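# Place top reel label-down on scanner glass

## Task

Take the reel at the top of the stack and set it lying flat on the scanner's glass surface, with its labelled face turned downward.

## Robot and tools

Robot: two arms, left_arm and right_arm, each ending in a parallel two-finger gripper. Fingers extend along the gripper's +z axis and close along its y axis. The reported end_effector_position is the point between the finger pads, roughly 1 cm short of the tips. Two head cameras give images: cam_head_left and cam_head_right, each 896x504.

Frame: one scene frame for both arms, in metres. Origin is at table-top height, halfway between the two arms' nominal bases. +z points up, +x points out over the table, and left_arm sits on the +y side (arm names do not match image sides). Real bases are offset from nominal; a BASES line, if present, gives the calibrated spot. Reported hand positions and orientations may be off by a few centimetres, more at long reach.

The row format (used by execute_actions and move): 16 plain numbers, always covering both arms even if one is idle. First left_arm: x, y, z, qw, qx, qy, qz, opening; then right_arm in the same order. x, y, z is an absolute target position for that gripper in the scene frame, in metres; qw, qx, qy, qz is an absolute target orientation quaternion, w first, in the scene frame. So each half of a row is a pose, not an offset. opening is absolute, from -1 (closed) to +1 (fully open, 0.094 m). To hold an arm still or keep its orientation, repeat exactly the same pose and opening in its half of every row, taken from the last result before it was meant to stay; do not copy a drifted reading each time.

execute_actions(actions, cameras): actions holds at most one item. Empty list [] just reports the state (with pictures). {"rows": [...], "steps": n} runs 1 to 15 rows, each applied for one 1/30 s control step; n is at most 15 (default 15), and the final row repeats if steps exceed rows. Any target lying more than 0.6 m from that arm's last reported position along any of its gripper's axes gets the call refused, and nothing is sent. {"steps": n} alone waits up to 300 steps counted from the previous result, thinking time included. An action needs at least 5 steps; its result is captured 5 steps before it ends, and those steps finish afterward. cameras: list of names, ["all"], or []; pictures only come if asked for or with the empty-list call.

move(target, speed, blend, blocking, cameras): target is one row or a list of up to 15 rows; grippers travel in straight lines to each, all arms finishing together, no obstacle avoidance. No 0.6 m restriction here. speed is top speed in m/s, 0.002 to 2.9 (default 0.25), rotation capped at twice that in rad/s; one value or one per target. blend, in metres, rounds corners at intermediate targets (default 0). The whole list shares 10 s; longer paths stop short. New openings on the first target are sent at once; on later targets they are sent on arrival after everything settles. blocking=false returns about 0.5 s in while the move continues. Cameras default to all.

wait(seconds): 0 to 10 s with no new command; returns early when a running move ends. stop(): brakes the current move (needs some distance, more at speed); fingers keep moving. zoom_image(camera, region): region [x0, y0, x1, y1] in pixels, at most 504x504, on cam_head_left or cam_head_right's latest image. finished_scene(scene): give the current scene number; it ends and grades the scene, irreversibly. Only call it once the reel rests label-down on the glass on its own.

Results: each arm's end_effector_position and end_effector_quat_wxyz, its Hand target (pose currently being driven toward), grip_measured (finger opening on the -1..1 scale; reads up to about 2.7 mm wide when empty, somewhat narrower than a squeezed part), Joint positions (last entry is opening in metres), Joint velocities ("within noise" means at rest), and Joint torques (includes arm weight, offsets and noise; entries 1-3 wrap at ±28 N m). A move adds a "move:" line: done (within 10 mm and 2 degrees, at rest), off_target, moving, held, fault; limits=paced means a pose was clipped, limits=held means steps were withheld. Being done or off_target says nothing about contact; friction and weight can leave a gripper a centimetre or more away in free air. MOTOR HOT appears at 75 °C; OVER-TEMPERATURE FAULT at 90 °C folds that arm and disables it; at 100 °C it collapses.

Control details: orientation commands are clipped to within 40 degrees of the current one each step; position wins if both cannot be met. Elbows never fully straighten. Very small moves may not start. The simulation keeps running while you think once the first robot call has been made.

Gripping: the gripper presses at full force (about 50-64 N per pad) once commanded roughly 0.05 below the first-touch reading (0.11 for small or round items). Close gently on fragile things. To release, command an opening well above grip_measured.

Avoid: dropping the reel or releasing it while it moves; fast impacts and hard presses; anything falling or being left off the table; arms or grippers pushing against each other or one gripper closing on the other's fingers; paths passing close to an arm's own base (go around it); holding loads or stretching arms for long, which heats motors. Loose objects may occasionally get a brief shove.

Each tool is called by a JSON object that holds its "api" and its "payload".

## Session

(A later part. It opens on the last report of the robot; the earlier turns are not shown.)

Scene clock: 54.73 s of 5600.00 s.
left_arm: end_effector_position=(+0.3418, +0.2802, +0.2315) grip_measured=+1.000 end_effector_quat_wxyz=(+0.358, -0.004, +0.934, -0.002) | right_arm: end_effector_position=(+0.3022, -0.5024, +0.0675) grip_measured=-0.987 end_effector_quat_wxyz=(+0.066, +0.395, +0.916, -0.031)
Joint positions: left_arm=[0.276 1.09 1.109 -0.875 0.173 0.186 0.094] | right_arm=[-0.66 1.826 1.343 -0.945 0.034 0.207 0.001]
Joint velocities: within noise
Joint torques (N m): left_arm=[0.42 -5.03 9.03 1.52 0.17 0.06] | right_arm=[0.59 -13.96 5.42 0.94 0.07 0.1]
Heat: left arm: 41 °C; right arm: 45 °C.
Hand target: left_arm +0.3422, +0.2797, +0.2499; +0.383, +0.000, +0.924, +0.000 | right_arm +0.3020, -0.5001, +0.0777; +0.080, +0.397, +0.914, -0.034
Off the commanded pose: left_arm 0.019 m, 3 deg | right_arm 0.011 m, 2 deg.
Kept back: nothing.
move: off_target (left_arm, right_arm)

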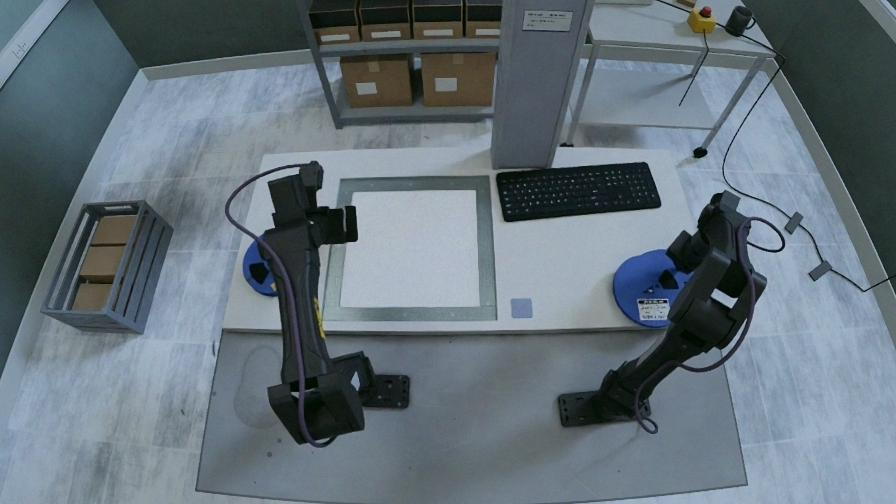

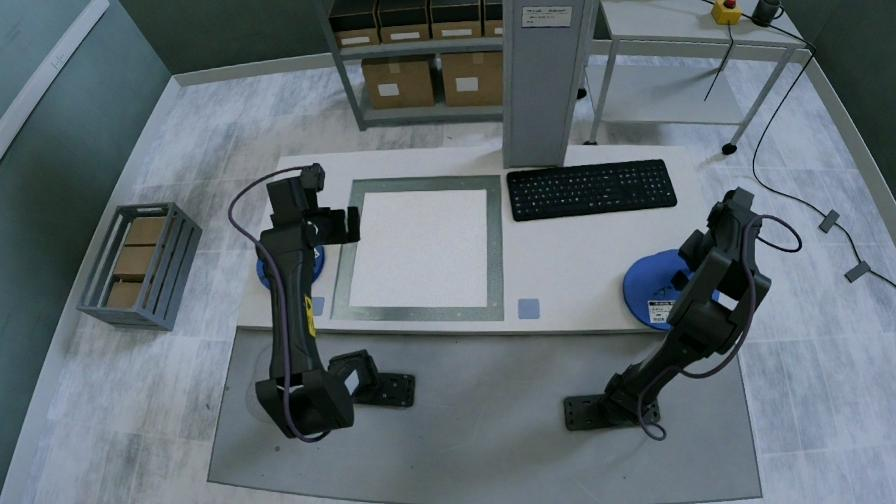

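{"api": "move", "payload": {"target": [[0.3426, 0.2798, 0.27, 0.383, 0, 0.924, 0, 1, 0.315, -0.53, 0.08, 0.08, 0.3972, 0.9136, -0.0348, -1],[0.3426, 0.2798, 0.30, 0.383, 0, 0.924, 0, 1, 0.33, -0.56, 0.2, 0.08, 0.3972, 0.9136, -0.0348, -1],[0.35, 0.15, 0.30, 0.383, 0, 0.924, 0, 1, 0.22, -0.68, 0.25, 0.2822, 0.6242, 0.6812, -0.2585, -1],[0.36, 0.0, 0.30, 0.3547,0.146,0.8562,-0.3462, 1, 0.05, -0.75, 0.25, 0.2822, 0.6242, 0.6812, -0.2585, -1]], "speed": [0.08, 0.15, 0.2, 0.2], "blend": [0.01, 0.03, 0.03, 0]}}

{"api": "zoom_image", "payload": {"camera": "cam_head_left", "region": [600, 220, 720, 335]}}

{"api": "zoom_image", "payload": {"camera": "cam_head_right", "region": [610, 220, 730, 335]}}

Scene clock: 61.77 s of 5600.00 s.
left_arm: end_effector_position=(+0.3595, +0.0050, +0.3002) grip_measured=+1.000 end_effector_quat_wxyz=(+0.354, +0.140, +0.860, -0.339) | right_arm: end_effector_position=(+0.0471, -0.7401, +0.2341) grip_measured=-0.987 end_effector_quat_wxyz=(+0.262, +0.635, +0.684, -0.245)
Joint positions: left_arm=[-0.421 1.289 1.291 -0.606 0.412 -0.332 0.094] | right_arm=[-1.524 1.633 1.538 -0.742 0.021 0.021 0.001]
Joint velocities: within noise
Joint torques (N m): left_arm=[-0.44 -4.51 6.56 1.92 0.19 0.08] | right_arm=[0.01 -8.81 10.28 2.18 -0.08 -0.12]
Heat: left arm: 41 °C; right arm: 45 °C.
Hand target: left_arm +0.3599, +0.0001, +0.3001; +0.355, +0.146, +0.856, -0.346 | right_arm +0.0499, -0.7492, +0.2502; +0.282, +0.624, +0.681, -0.259
Off the commanded pose: left_arm 0.005 m, 1 deg | right_arm 0.019 m, 3 deg.
Kept back: nothing.
move: off_target (right_arm)

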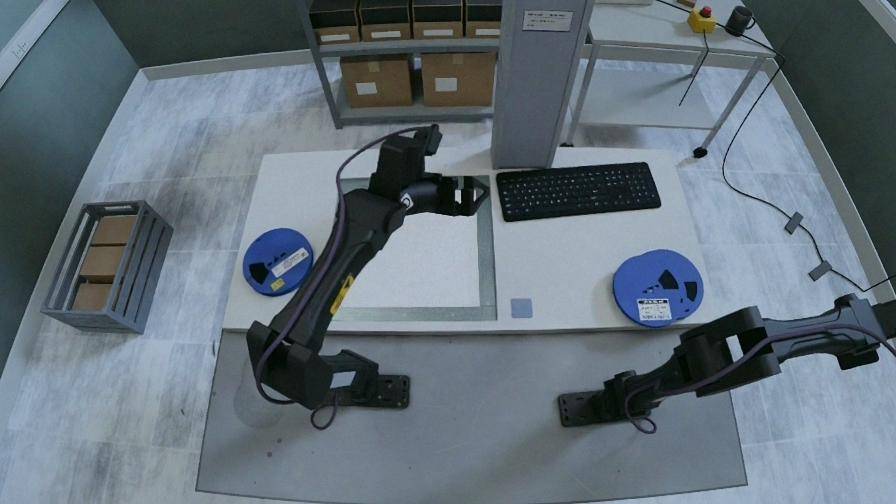

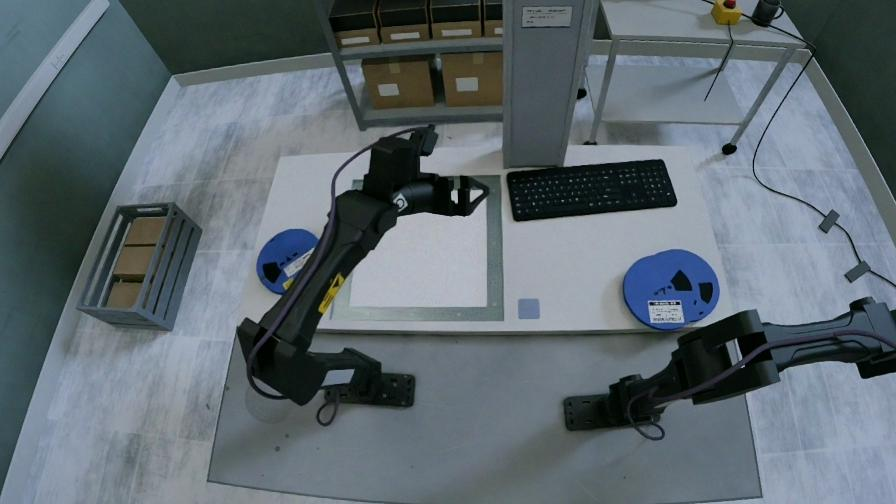

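Scaled by 4.200 from the camera's 896x504 image, which has a finer 1280x720 frame.

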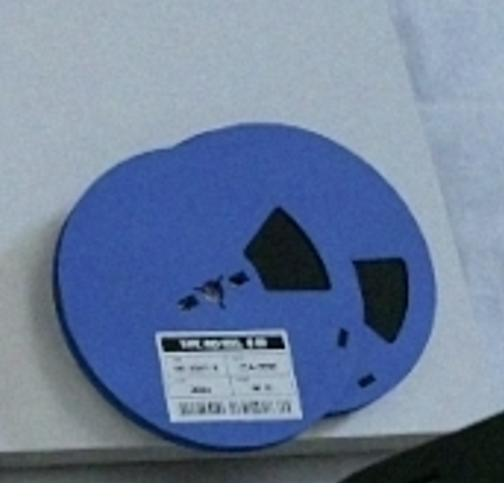

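Scaled by 4.200 from the camera's 896x504 image, which has a finer 1280x720 frame.

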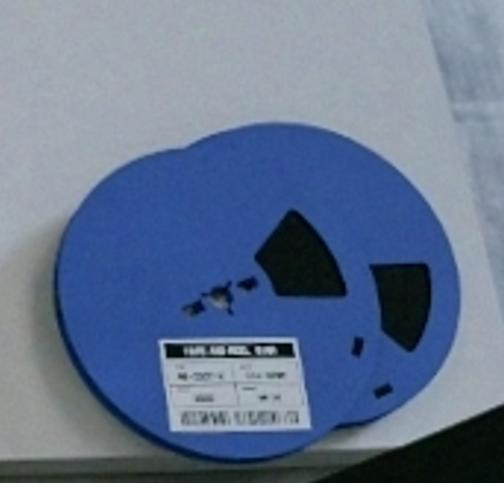

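{"api": "move", "payload": {"target": [0.23, -0.25, 0.22, 0.0653, -0.113, 0.8586, -0.4957, 0, 0.05, -0.75, 0.25, 0.2822, 0.6242, 0.6812, -0.2585, -1], "speed": 0.2}}

{"api": "zoom_image", "payload": {"camera": "cam_head_left", "region": [520, 200, 720, 335]}}

{"api": "zoom_image", "payload": {"camera": "cam_head_right", "region": [530, 200, 730, 335]}}

Scene clock: 64.80 s of 5600.00 s.
left_arm: end_effector_position=(+0.2235, -0.2406, +0.2058) grip_measured=+0.001 end_effector_quat_wxyz=(+0.054, -0.113, +0.869, -0.480) | right_arm: end_effector_position=(+0.0473, -0.7401, +0.2341) grip_measured=-0.987 end_effector_quat_wxyz=(+0.262, +0.635, +0.684, -0.245)
Joint positions: left_arm=[-1.136 1.68 1.272 -0.163 0.151 -1.492 0.047] | right_arm=[-1.524 1.633 1.538 -0.742 0.021 0.02 0.001]
Joint velocities: within noise
Joint torques (N m): left_arm=[-0.1 -7.99 10.52 1.94 -0.11 0.04] | right_arm=[0.01 -8.79 10.25 2.19 -0.11 -0.11]
Heat: left arm: 41 °C; right arm: 45 °C.
Hand target: left_arm +0.2296, -0.2492, +0.2201; +0.065, -0.113, +0.859, -0.496 | right_arm +0.0499, -0.7492, +0.2502; +0.282, +0.624, +0.681, -0.259
Off the commanded pose: left_arm 0.018 m, 3 deg | right_arm 0.019 m, 3 deg.
Kept back: nothing.
move: off_target (left_arm, right_arm)

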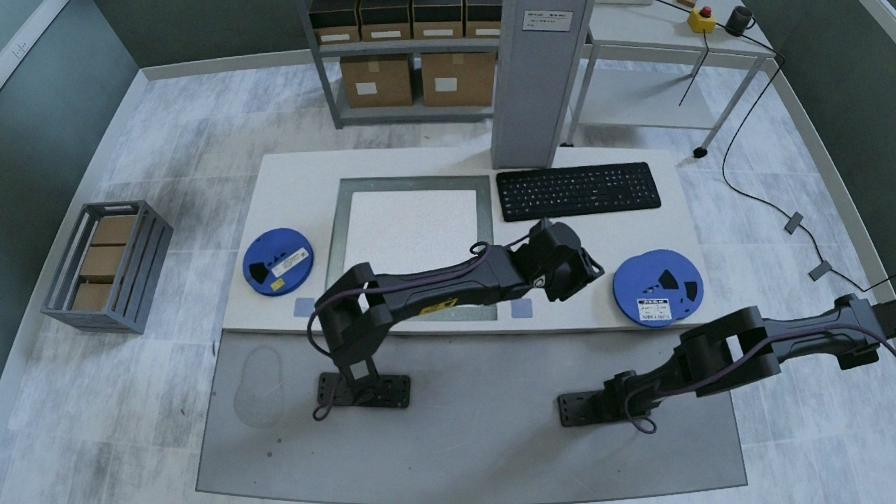

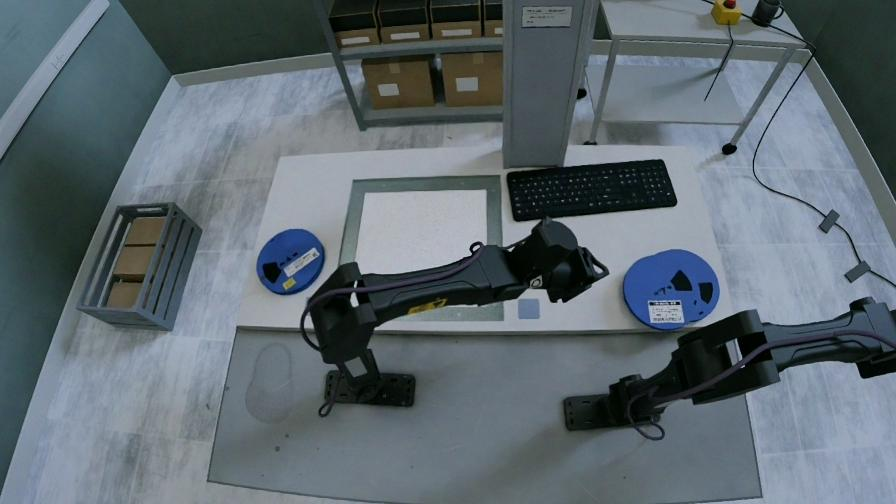

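Scaled by 2.520 from the camera's 896x504 image, which has a finer 1280x720 frame.

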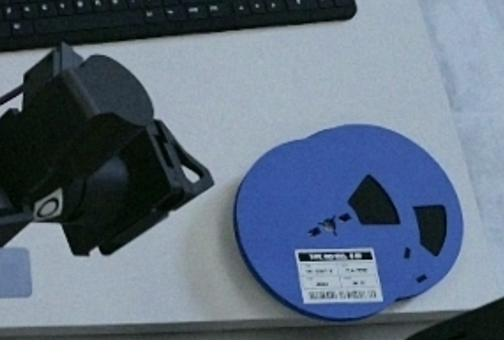

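Scaled by 2.520 from the camera's 896x504 image, which has a finer 1280x720 frame.

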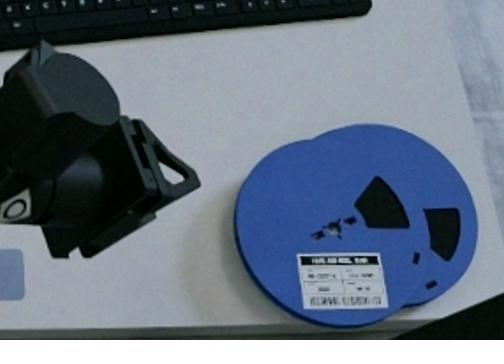

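{"api": "move", "payload": {"target": [0.225, -0.265, 0.09, 0.0653, -0.113, 0.8586, -0.4957, 0, 0.05, -0.75, 0.25, 0.2822, 0.6242, 0.6812, -0.2585, -1], "speed": 0.1, "cameras": []}}

{"api": "move", "payload": {"target": [0.225, -0.265, 0.065, 0.0653, -0.113, 0.8586, -0.4957, 0, 0.05, -0.75, 0.25, 0.2822, 0.6242, 0.6812, -0.2585, -1], "speed": 0.05}}

{"api": "zoom_image", "payload": {"camera": "cam_head_left", "region": [520, 200, 720, 335]}}

{"api": "zoom_image", "payload": {"camera": "cam_head_right", "region": [530, 200, 730, 335]}}

Scene clock: 67.97 s of 5600.00 s.
left_arm: end_effector_position=(+0.2248, -0.2639, +0.0943) grip_measured=+0.001 end_effector_quat_wxyz=(+0.060, -0.113, +0.859, -0.496) | right_arm: end_effector_position=(+0.0473, -0.7401, +0.2341) grip_measured=-0.987 end_effector_quat_wxyz=(+0.263, +0.635, +0.684, -0.245)
Joint positions: left_arm=[-1.16 1.917 1.052 0.336 0.125 -1.508 0.047] | right_arm=[-1.524 1.633 1.538 -0.742 0.02 0.02 0.001]
Joint velocities: within noise
Joint torques (N m): left_arm=[-0.44 -9.42 5.98 1.96 -0.08 0.02] | right_arm=[0.08 -8.77 10.25 2.18 -0.09 -0.12]
Heat: left arm: 41 °C; right arm: 44 °C.
Hand target: left_arm +0.2250, -0.2650, +0.0901; +0.065, -0.113, +0.859, -0.496 | right_arm +0.0499, -0.7492, +0.2502; +0.282, +0.624, +0.681, -0.259
Off the commanded pose: left_arm 0.004 m, 1 deg | right_arm 0.019 m, 3 deg.
Kept back: nothing.
move: off_target (right_arm)
No camera images: "cameras" was empty.

Scene clock: 68.90 s of 5600.00 s.
left_arm: end_effector_position=(+0.2255, -0.2653, +0.0736) grip_measured=+0.001 end_effector_quat_wxyz=(+0.061, -0.112, +0.857, -0.499) | right_arm: end_effector_position=(+0.0473, -0.7401, +0.2341) grip_measured=-0.987 end_effector_quat_wxyz=(+0.263, +0.635, +0.684, -0.245)
Joint positions: left_arm=[-1.16 1.974 1.022 0.432 0.125 -1.509 0.047] | right_arm=[-1.524 1.633 1.538 -0.742 0.02 0.02 0.001]
Joint velocities: within noise
Joint torques (N m): left_arm=[-0.44 -9.14 5.39 1.98 -0.1 0.03] | right_arm=[-0.01 -8.77 10.28 2.19 -0.1 -0.11]
Heat: left arm: 41 °C; right arm: 44 °C.
Hand target: left_arm +0.2250, -0.2648, +0.0651; +0.065, -0.113, +0.859, -0.496 | right_arm +0.0499, -0.7492, +0.2502; +0.282, +0.624, +0.681, -0.259
Off the commanded pose: left_arm 0.009 m, 1 deg | right_arm 0.019 m, 3 deg.
Kept back: nothing.
move: off_target (right_arm)

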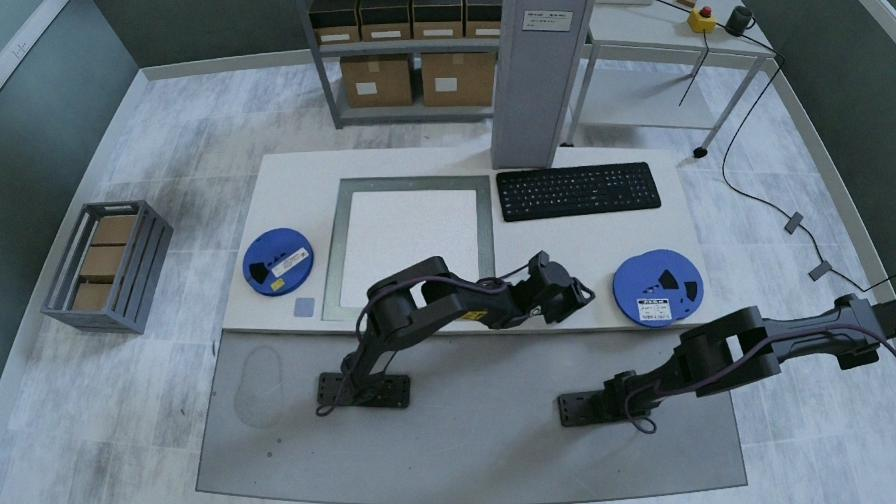

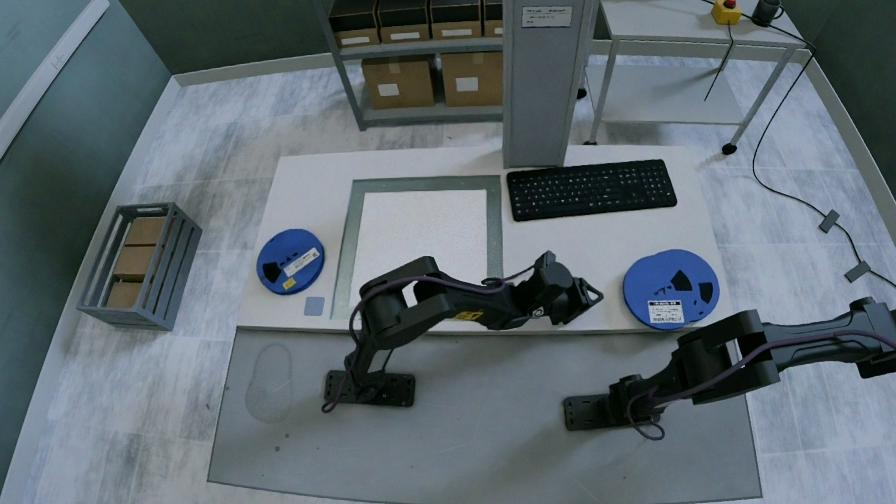

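Scaled by 2.520 from the camera's 896x504 image, which has a finer 1280x720 frame.

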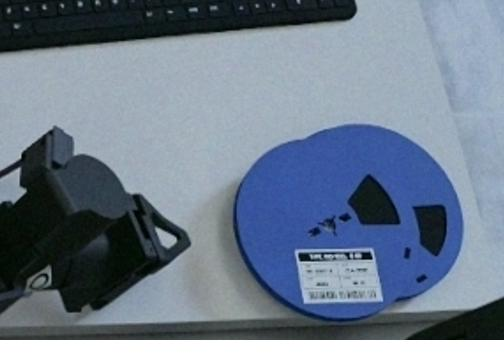

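Scaled by 2.520 from the camera's 896x504 image, which has a finer 1280x720 frame.

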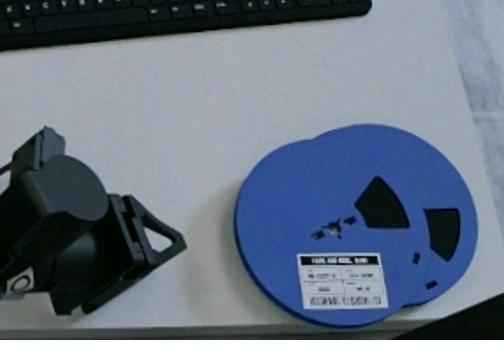

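{"api": "move", "payload": {"target": [0.225, -0.265, 0.05, 0.0653, -0.113, 0.8586, -0.4957, 0, 0.05, -0.75, 0.25, 0.2822, 0.6242, 0.6812, -0.2585, -1], "speed": 0.03, "cameras": []}}

{"api": "move", "payload": {"target": [0.225, -0.265, 0.04, 0.0653, -0.113, 0.8586, -0.4957, 0, 0.05, -0.75, 0.25, 0.2822, 0.6242, 0.6812, -0.2585, -1], "speed": 0.03, "cameras": []}}

{"api": "move", "payload": {"target": [0.225, -0.265, 0.032, 0.0653, -0.113, 0.8586, -0.4957, 0, 0.05, -0.75, 0.25, 0.2822, 0.6242, 0.6812, -0.2585, -1], "speed": 0.03, "cameras": []}}

Scene clock: 71.20 s of 5600.00 s.
left_arm: end_effector_position=(+0.2274, -0.2696, +0.0710) grip_measured=+0.001 end_effector_quat_wxyz=(+0.065, -0.110, +0.848, -0.515) | right_arm: end_effector_position=(+0.0473, -0.7401, +0.2341) grip_measured=-0.987 end_effector_quat_wxyz=(+0.263, +0.635, +0.684, -0.245)
Joint positions: left_arm=[-1.16 2.004 1.011 0.51 0.124 -1.509 0.047] | right_arm=[-1.524 1.633 1.538 -0.742 0.02 0.02 0.001]
Joint velocities: within noise
Joint torques (N m): left_arm=[-0.43 -8.29 4.66 1.79 -0.1 0.03] | right_arm=[0.08 -8.8 10.3 2.19 -0.09 -0.12]
Heat: left arm: 41 °C; right arm: 44 °C.
Hand target: left_arm +0.2248, -0.2644, +0.0505; +0.065, -0.113, +0.859, -0.496 | right_arm +0.0499, -0.7492, +0.2502; +0.282, +0.624, +0.681, -0.259
Off the commanded pose: left_arm 0.022 m, 3 deg | right_arm 0.019 m, 3 deg.
Kept back: nothing.
move: off_target (left_arm, right_arm)
No camera images: "cameras" was empty.

Scene clock: 71.90 s of 5600.00 s.
left_arm: end_effector_position=(+0.2288, -0.2728, +0.0705) grip_measured=+0.001 end_effector_quat_wxyz=(+0.069, -0.108, +0.840, -0.528) | right_arm: end_effector_position=(+0.0473, -0.7401, +0.2341) grip_measured=-0.987 end_effector_quat_wxyz=(+0.263, +0.635, +0.684, -0.245)
Joint positions: left_arm=[-1.16 2.024 1.004 0.568 0.124 -1.509 0.047] | right_arm=[-1.524 1.633 1.538 -0.742 0.02 0.02 0.001]
Joint velocities: within noise
Joint torques (N m): left_arm=[-0.42 -8.02 4.34 1.63 -0.1 0.04] | right_arm=[0.02 -8.83 10.32 2.18 -0.1 -0.12]
Heat: left arm: 40 °C; right arm: 44 °C.
Hand target: left_arm +0.2247, -0.2639, +0.0409; +0.065, -0.113, +0.859, -0.496 | right_arm +0.0499, -0.7492, +0.2502; +0.282, +0.624, +0.681, -0.259
Off the commanded pose: left_arm 0.032 m, 4 deg | right_arm 0.019 m, 3 deg.
Kept back: nothing.
move: off_target (left_arm, right_arm)
No camera images: "cameras" was empty.

Scene clock: 72.60 s of 5600.00 s.
left_arm: end_effector_position=(+0.2297, -0.2751, +0.0700) grip_measured=+0.001 end_effector_quat_wxyz=(+0.071, -0.106, +0.834, -0.537) | right_arm: end_effector_position=(+0.0473, -0.7401, +0.2341) grip_measured=-0.987 end_effector_quat_wxyz=(+0.263, +0.635, +0.684, -0.245)
Joint positions: left_arm=[-1.16 2.04 0.999 0.613 0.124 -1.509 0.047] | right_arm=[-1.524 1.633 1.538 -0.742 0.02 0.02 0.001]
Joint velocities: within noise
Joint torques (N m): left_arm=[-0.42 -7.73 4.18 1.44 -0.1 0.04] | right_arm=[0.06 -8.81 10.28 2.19 -0.1 -0.12]
Heat: left arm: 40 °C; right arm: 44 °C.
Hand target: left_arm +0.2244, -0.2633, +0.0332; +0.065, -0.113, +0.859, -0.496 | right_arm +0.0499, -0.7492, +0.2502; +0.282, +0.624, +0.681, -0.259
Off the commanded pose: left_arm 0.040 m, 6 deg | right_arm 0.019 m, 3 deg.
Kept back: nothing.
move: off_target (left_arm, right_arm)
No camera images: "cameras" was empty.

{"api": "move", "payload": {"target": [[0.226, -0.27, 0.08, 0.0653, -0.113, 0.8586, -0.4957, 0, 0.05, -0.75, 0.25, 0.2822, 0.6242, 0.6812, -0.2585, -1],[0.235, -0.32, 0.078, 0.0653, -0.113, 0.8586, -0.4957, 0, 0.05, -0.75, 0.25, 0.2822, 0.6242, 0.6812, -0.2585, -1]], "speed": 0.06}}

{"api": "zoom_image", "payload": {"camera": "cam_head_left", "region": [540, 220, 720, 335]}}

{"api": "zoom_image", "payload": {"camera": "cam_head_right", "region": [550, 220, 730, 335]}}

Scene clock: 75.57 s of 5600.00 s.
left_arm: end_effector_position=(+0.2323, -0.3125, +0.0766) grip_measured=+0.001 end_effector_quat_wxyz=(+0.059, -0.112, +0.860, -0.494) | right_arm: end_effector_position=(+0.0473, -0.7401, +0.2341) grip_measured=-0.987 end_effector_quat_wxyz=(+0.263, +0.635, +0.684, -0.245)
Joint positions: left_arm=[-1.187 2.107 1.264 0.311 0.103 -1.522 0.047] | right_arm=[-1.524 1.633 1.538 -0.742 0.02 0.02 0.001]
Joint velocities: within noise
Joint torques (N m): left_arm=[-0.42 -10.58 9.26 1.8 -0.09 0] | right_arm=[0.05 -8.83 10.28 2.17 -0.1 -0.1]
Heat: left arm: 40 °C; right arm: 44 °C.
Hand target: left_arm +0.2348, -0.3196, +0.0781; +0.065, -0.113, +0.859, -0.496 | right_arm +0.0499, -0.7492, +0.2502; +0.282, +0.624, +0.681, -0.259
Off the commanded pose: left_arm 0.008 m, 1 deg | right_arm 0.019 m, 3 deg.
Kept back: nothing.
move: off_target (right_arm)

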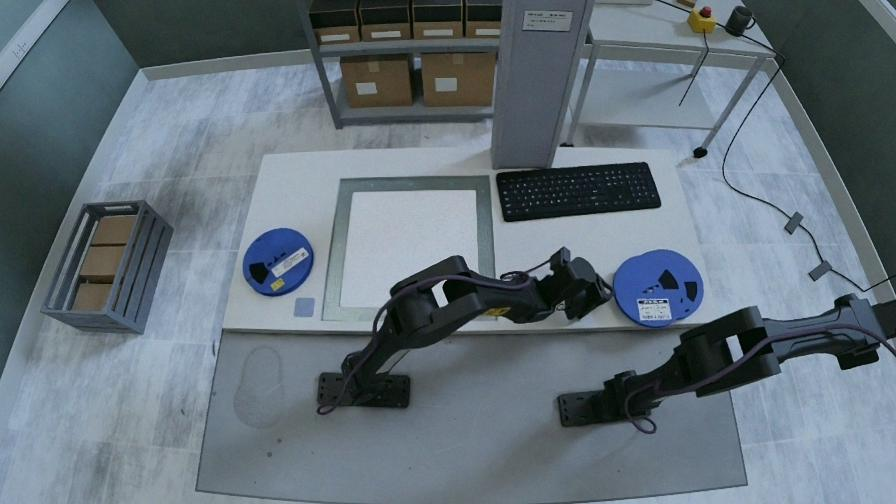

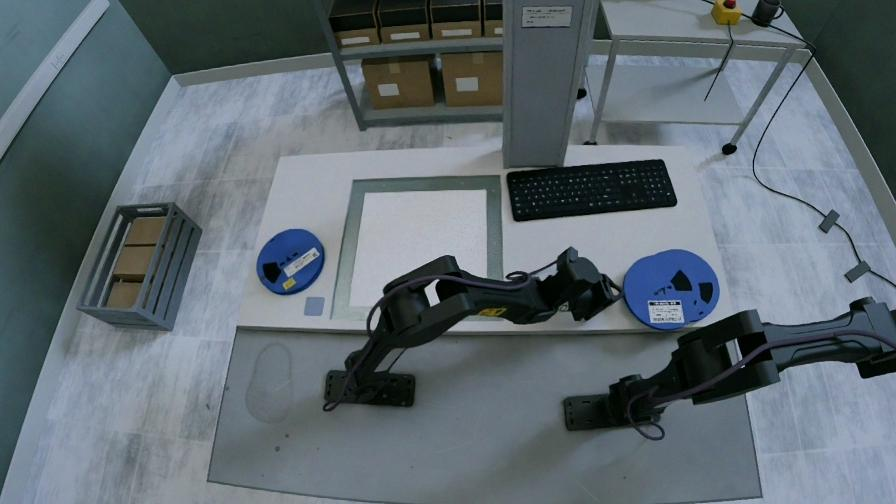

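Scaled by 2.800 from the camera's 896x504 image, which has a finer 1280x720 frame.

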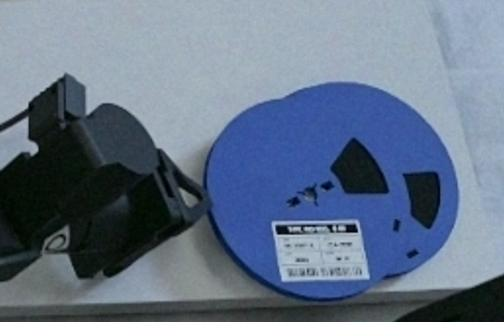

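Scaled by 2.800 from the camera's 896x504 image, which has a finer 1280x720 frame.

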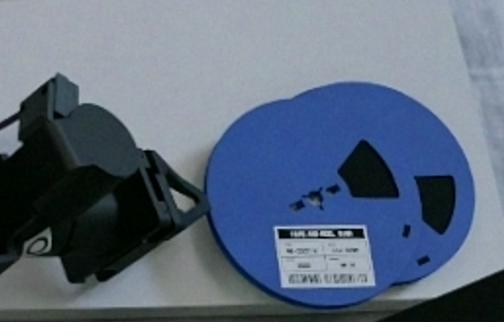

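{"api": "move", "payload": {"target": [0.2415, -0.345, 0.078, 0.0653, -0.113, 0.8586, -0.4957, 0, 0.05, -0.75, 0.25, 0.2822, 0.6242, 0.6812, -0.2585, -1], "speed": 0.05}}

{"api": "zoom_image", "payload": {"camera": "cam_head_left", "region": [540, 220, 720, 335]}}

{"api": "zoom_image", "payload": {"camera": "cam_head_right", "region": [550, 220, 730, 335]}}

Scene clock: 76.80 s of 5600.00 s.
left_arm: end_effector_position=(+0.2390, -0.3374, +0.0771) grip_measured=+0.001 end_effector_quat_wxyz=(+0.059, -0.112, +0.860, -0.494) | right_arm: end_effector_position=(+0.0473, -0.7401, +0.2341) grip_measured=-0.987 end_effector_quat_wxyz=(+0.263, +0.635, +0.684, -0.245)
Joint positions: left_arm=[-1.193 2.188 1.402 0.253 0.097 -1.525 0.047] | right_arm=[-1.524 1.633 1.538 -0.742 0.02 0.02 0.001]
Joint velocities: within noise
Joint torques (N m): left_arm=[-0.43 -11.3 9.54 1.77 -0.09 0.05] | right_arm=[0.05 -8.83 10.29 2.19 -0.1 -0.11]
Heat: left arm: 40 °C; right arm: 44 °C.
Hand target: left_arm +0.2413, -0.3447, +0.0780; +0.065, -0.113, +0.859, -0.496 | right_arm +0.0499, -0.7492, +0.2502; +0.282, +0.624, +0.681, -0.259
Off the commanded pose: left_arm 0.008 m, 1 deg | right_arm 0.019 m, 3 deg.
Kept back: nothing.
move: off_target (right_arm)

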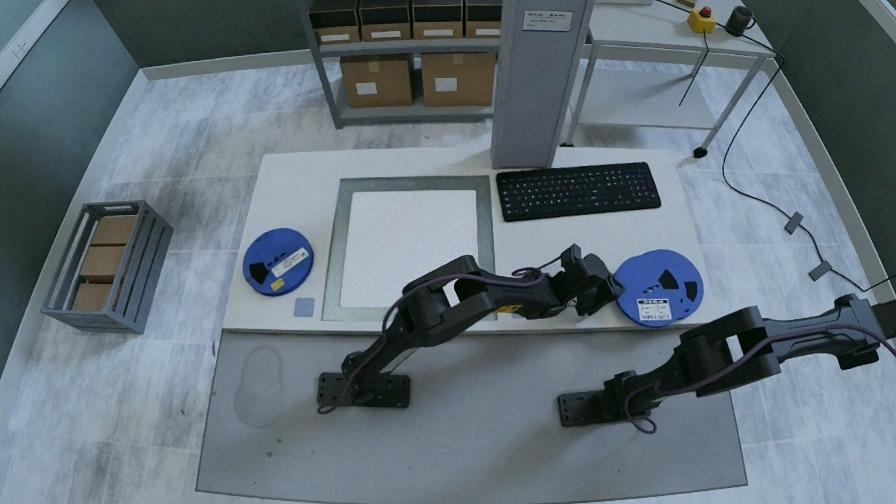

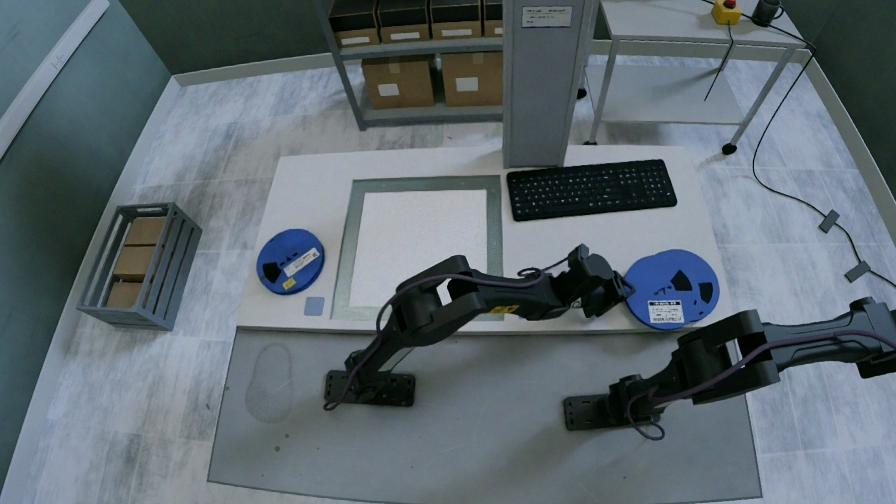

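Scaled by 2.800 from the camera's 896x504 image, which has a finer 1280x720 frame.

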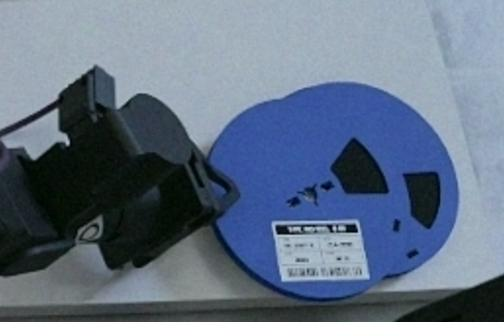

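Scaled by 2.800 from the camera's 896x504 image, which has a finer 1280x720 frame.

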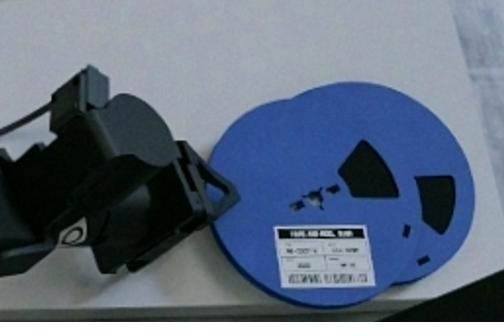

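{"api": "move", "payload": {"target": [0.2475, -0.367, 0.078, 0.0653, -0.113, 0.8586, -0.4957, 0, 0.05, -0.75, 0.25, 0.2822, 0.6242, 0.6812, -0.2585, -1], "speed": 0.05}}

{"api": "zoom_image", "payload": {"camera": "cam_head_left", "region": [540, 220, 720, 335]}}

{"api": "zoom_image", "payload": {"camera": "cam_head_right", "region": [550, 220, 730, 335]}}

Scene clock: 78.00 s of 5600.00 s.
left_arm: end_effector_position=(+0.2452, -0.3594, +0.0774) grip_measured=+0.001 end_effector_quat_wxyz=(+0.059, -0.112, +0.861, -0.493) | right_arm: end_effector_position=(+0.0473, -0.7401, +0.2341) grip_measured=-0.987 end_effector_quat_wxyz=(+0.263, +0.635, +0.684, -0.245)
Joint positions: left_arm=[-1.198 2.263 1.535 0.194 0.094 -1.527 0.047] | right_arm=[-1.524 1.633 1.538 -0.742 0.02 0.02 0.001]
Joint velocities: within noise
Joint torques (N m): left_arm=[-0.43 -12 9.77 1.78 -0.12 0.03] | right_arm=[0.05 -8.81 10.24 2.2 -0.1 -0.12]
Heat: left arm: 41 °C; right arm: 44 °C.
Hand target: left_arm +0.2473, -0.3666, +0.0781; +0.065, -0.113, +0.859, -0.496 | right_arm +0.0499, -0.7492, +0.2502; +0.282, +0.624, +0.681, -0.259
Off the commanded pose: left_arm 0.008 m, 1 deg | right_arm 0.019 m, 3 deg.
Kept back: nothing.
move: off_target (right_arm)

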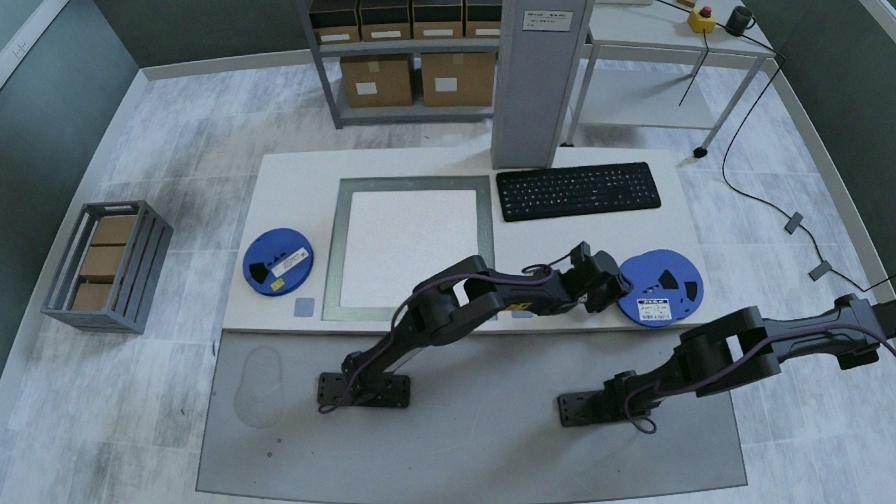

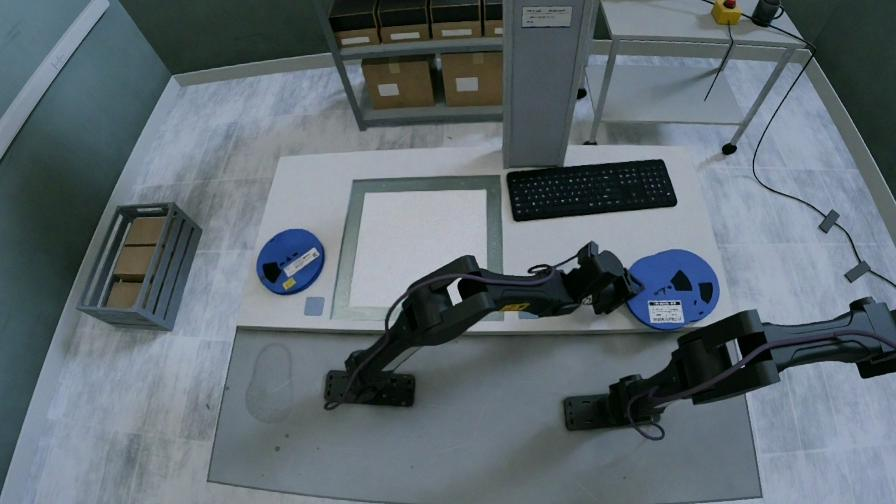

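Scaled by 2.800 from the camera's 896x504 image, which has a finer 1280x720 frame.

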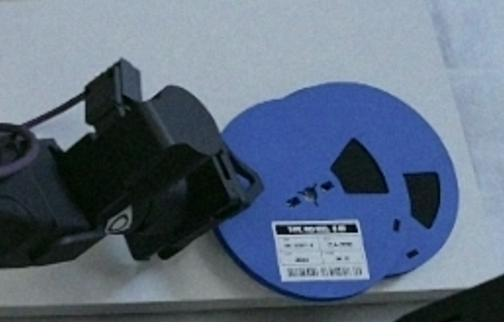

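Scaled by 2.800 from the camera's 896x504 image, which has a finer 1280x720 frame.

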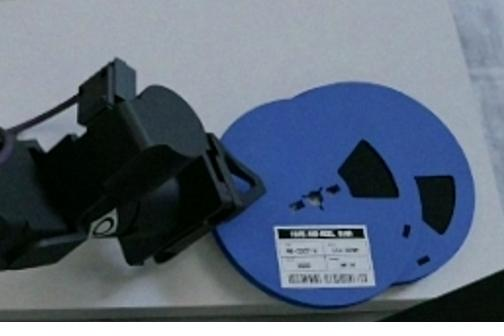

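{"api": "move", "payload": {"target": [0.2505, -0.379, 0.078, 0.0653, -0.113, 0.8586, -0.4957, 0, 0.05, -0.75, 0.25, 0.2822, 0.6242, 0.6812, -0.2585, -1], "speed": 0.05}}

{"api": "zoom_image", "payload": {"camera": "cam_head_left", "region": [540, 220, 720, 335]}}

{"api": "zoom_image", "payload": {"camera": "cam_head_right", "region": [550, 220, 730, 335]}}

Scene clock: 78.97 s of 5600.00 s.
left_arm: end_effector_position=(+0.2485, -0.3712, +0.0768) grip_measured=+0.001 end_effector_quat_wxyz=(+0.059, -0.113, +0.861, -0.492) | right_arm: end_effector_position=(+0.0473, -0.7401, +0.2341) grip_measured=-0.987 end_effector_quat_wxyz=(+0.263, +0.635, +0.684, -0.245)
Joint positions: left_arm=[-1.2 2.307 1.611 0.16 0.091 -1.528 0.047] | right_arm=[-1.524 1.633 1.538 -0.742 0.02 0.02 0.001]
Joint velocities: within noise
Joint torques (N m): left_arm=[-0.38 -12.45 9.84 1.81 -0.11 0.03] | right_arm=[0.05 -8.75 10.26 2.19 -0.09 -0.13]
Heat: left arm: 41 °C; right arm: 44 °C.
Hand target: left_arm +0.2504, -0.3785, +0.0781; +0.065, -0.113, +0.859, -0.496 | right_arm +0.0499, -0.7492, +0.2502; +0.282, +0.624, +0.681, -0.259
Off the commanded pose: left_arm 0.008 m, 1 deg | right_arm 0.019 m, 3 deg.
Kept back: nothing.
move: off_target (right_arm)

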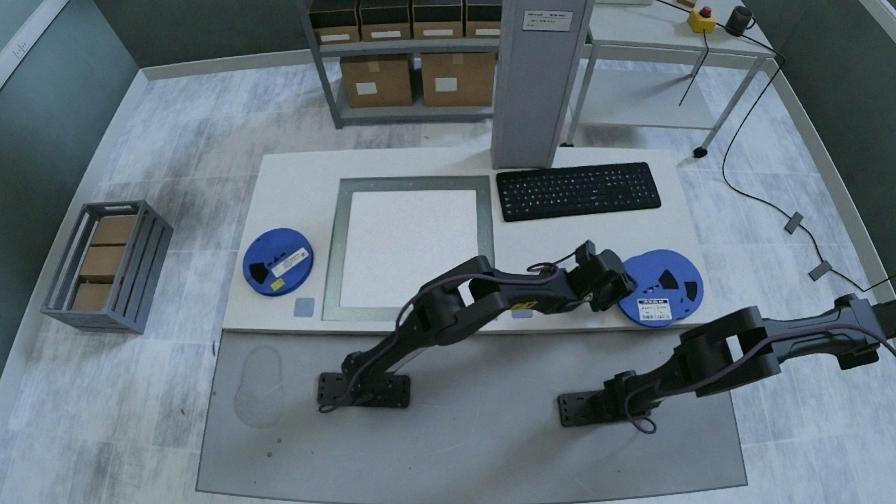

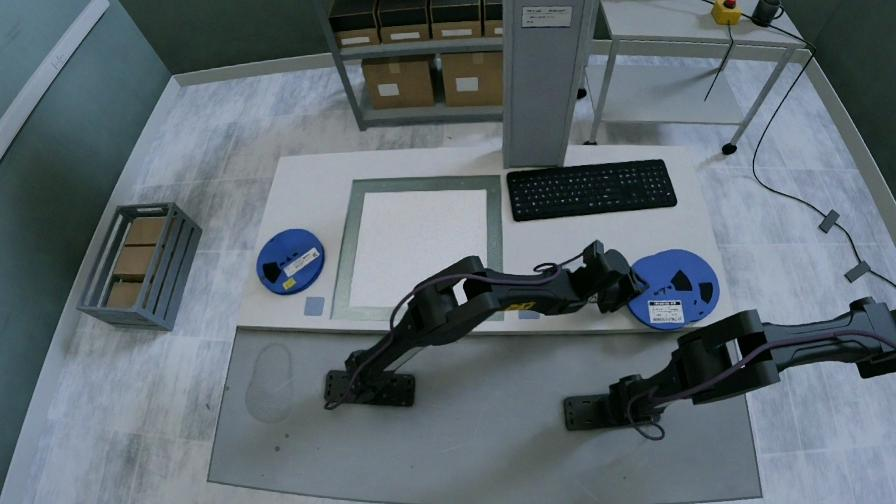

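Scaled by 2.800 from the camera's 896x504 image, which has a finer 1280x720 frame.

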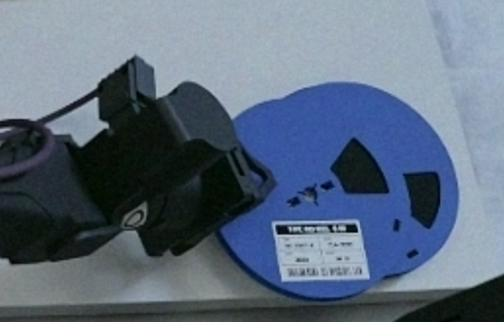

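Scaled by 2.800 from the camera's 896x504 image, which has a finer 1280x720 frame.

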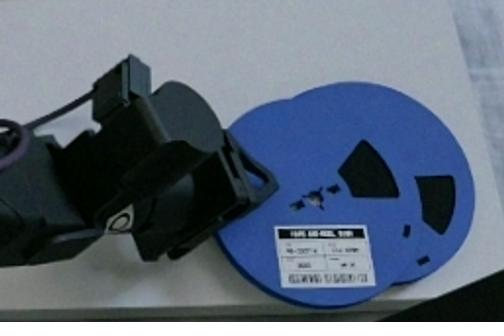

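{"api": "move", "payload": {"target": [[0.2515, -0.382, 0.09, 0.0653, -0.113, 0.8586, -0.4957, 0, 0.05, -0.75, 0.25, 0.2822, 0.6242, 0.6812, -0.2585, -1],[0.252, -0.385, 0.108, 0.0701, -0.1101, 0.8361, -0.5327, 0, 0.05, -0.75, 0.25, 0.2822, 0.6242, 0.6812, -0.2585, -1]], "speed": 0.04}}

{"api": "zoom_image", "payload": {"camera": "cam_head_left", "region": [540, 220, 720, 335]}}

{"api": "zoom_image", "payload": {"camera": "cam_head_right", "region": [550, 220, 730, 335]}}

Scene clock: 81.27 s of 5600.00 s.
left_arm: end_effector_position=(+0.2519, -0.3799, +0.0945) grip_measured=+0.001 end_effector_quat_wxyz=(+0.063, -0.112, +0.848, -0.514) | right_arm: end_effector_position=(+0.0473, -0.7401, +0.2341) grip_measured=-0.987 end_effector_quat_wxyz=(+0.263, +0.635, +0.684, -0.245)
Joint positions: left_arm=[-1.2 2.307 1.639 0.185 0.09 -1.534 0.047] | right_arm=[-1.524 1.633 1.538 -0.742 0.02 0.02 0.001]
Joint velocities: within noise
Joint torques (N m): left_arm=[-0.44 -15.19 6.98 2.14 -0.08 0.03] | right_arm=[0.03 -8.79 10.29 2.2 -0.1 -0.11]
Heat: left arm: 41 °C; right arm: 44 °C.
Hand target: left_arm +0.2520, -0.3846, +0.1082; +0.070, -0.110, +0.836, -0.533 | right_arm +0.0499, -0.7492, +0.2502; +0.282, +0.624, +0.681, -0.259
Off the commanded pose: left_arm 0.014 m, 3 deg | right_arm 0.019 m, 3 deg.
Kept back: nothing.
move: off_target (left_arm, right_arm)

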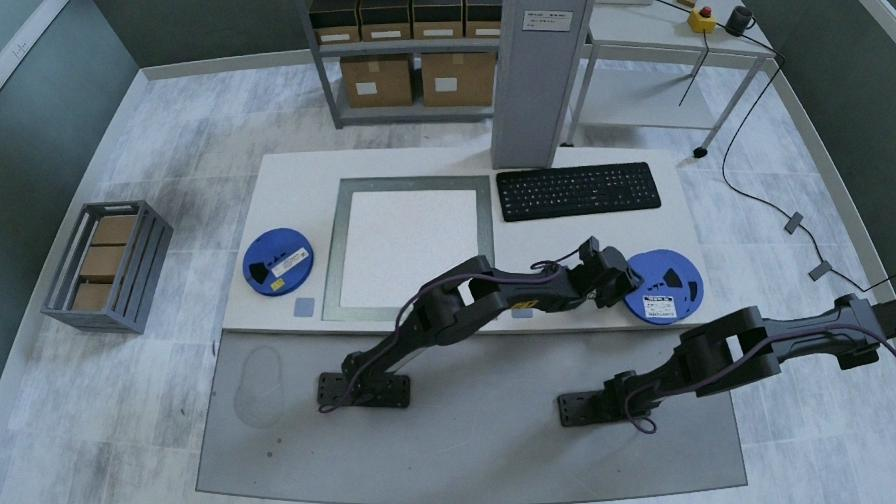

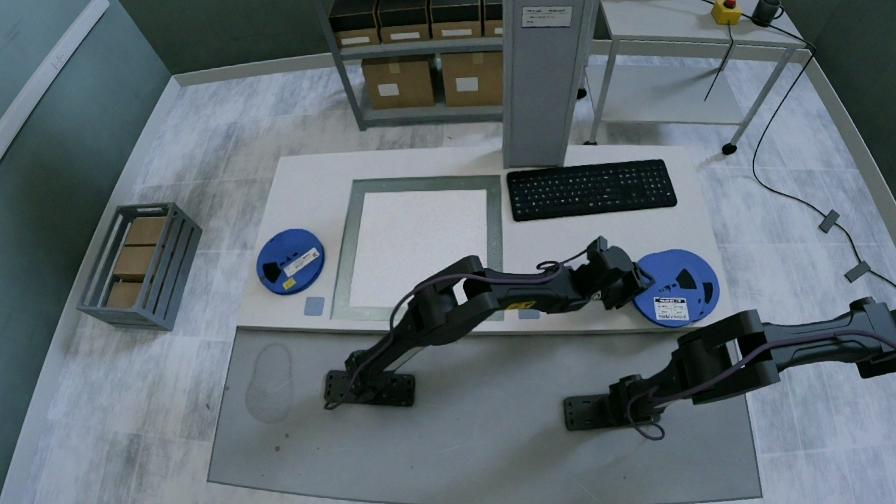

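Scaled by 2.800 from the camera's 896x504 image, which has a finer 1280x720 frame.

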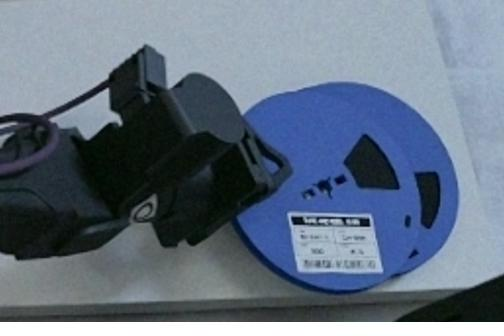

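Scaled by 2.800 from the camera's 896x504 image, which has a finer 1280x720 frame.

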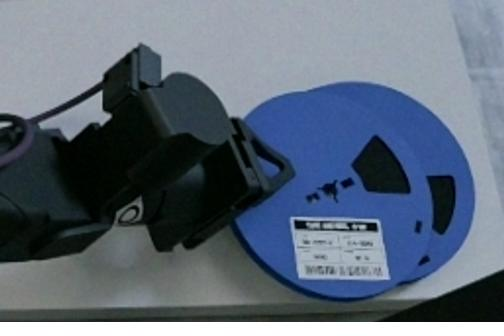

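{"api": "move", "payload": {"target": [0.252, -0.383, 0.125, 0.0701, -0.1101, 0.8361, -0.5327, 0, 0.05, -0.75, 0.25, 0.2822, 0.6242, 0.6812, -0.2585, -1], "speed": 0.04}}

{"api": "zoom_image", "payload": {"camera": "cam_head_left", "region": [540, 220, 720, 335]}}

{"api": "zoom_image", "payload": {"camera": "cam_head_right", "region": [550, 220, 730, 335]}}

Scene clock: 82.30 s of 5600.00 s.
left_arm: end_effector_position=(+0.2511, -0.3778, +0.0903) grip_measured=+0.001 end_effector_quat_wxyz=(+0.061, -0.114, +0.853, -0.507) | right_arm: end_effector_position=(+0.0473, -0.7401, +0.2341) grip_measured=-0.987 end_effector_quat_wxyz=(+0.263, +0.635, +0.684, -0.245)
Joint positions: left_arm=[-1.2 2.307 1.639 0.166 0.09 -1.534 0.047] | right_arm=[-1.524 1.633 1.538 -0.742 0.02 0.02 0.001]
Joint velocities: within noise
Joint torques (N m): left_arm=[-0.34 -18.02 8.08 1.91 -0.07 0.02] | right_arm=[0.03 -8.8 10.24 2.2 -0.09 -0.11]
Heat: left arm: 41 °C; right arm: 43 °C.
Hand target: left_arm +0.2519, -0.3825, +0.1248; +0.070, -0.110, +0.836, -0.533 | right_arm +0.0499, -0.7492, +0.2502; +0.282, +0.624, +0.681, -0.259
Off the commanded pose: left_arm 0.035 m, 4 deg | right_arm 0.019 m, 3 deg.
Kept back: nothing.
move: off_target (left_arm, right_arm)

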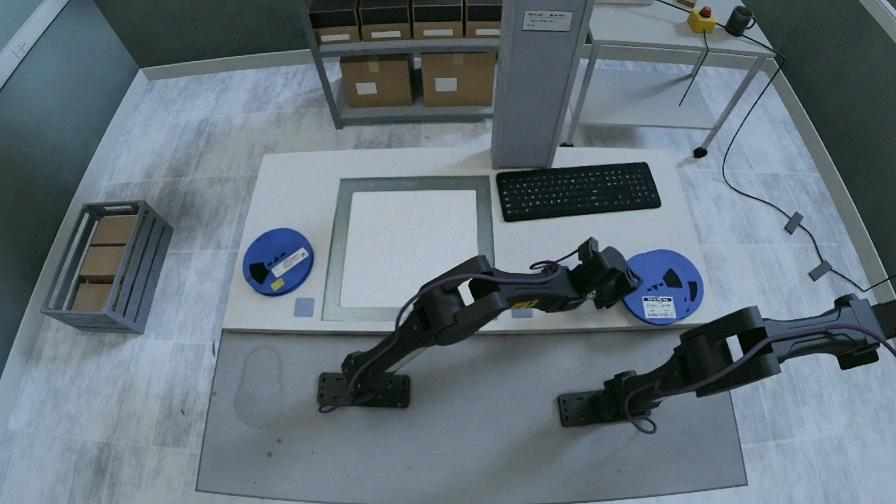

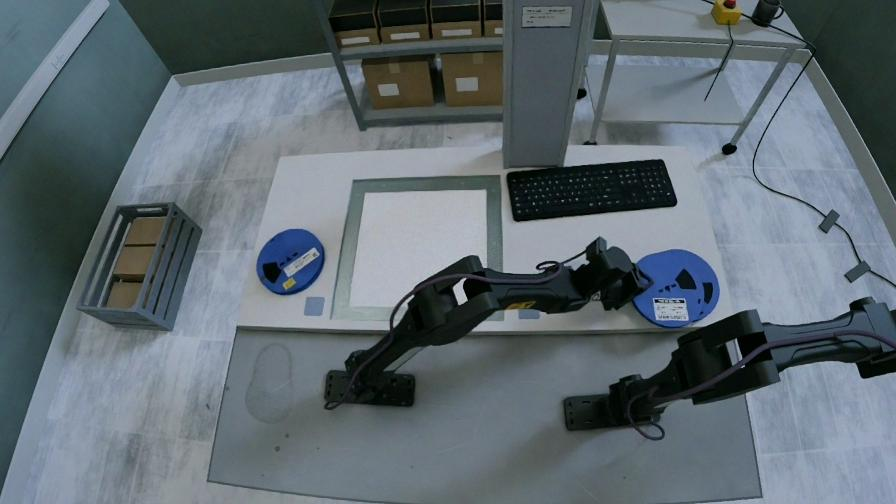

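Scaled by 2.800 from the camera's 896x504 image, which has a finer 1280x720 frame.

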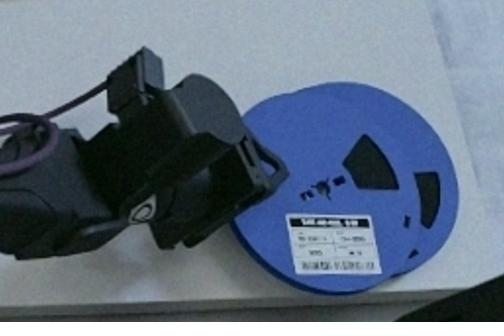

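Scaled by 2.800 from the camera's 896x504 image, which has a finer 1280x720 frame.

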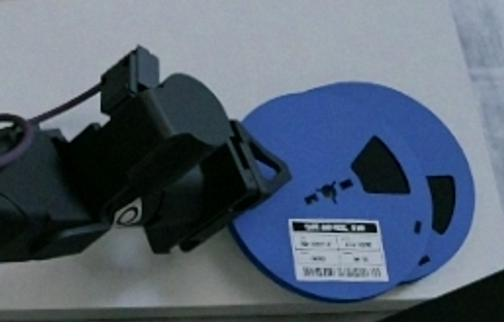

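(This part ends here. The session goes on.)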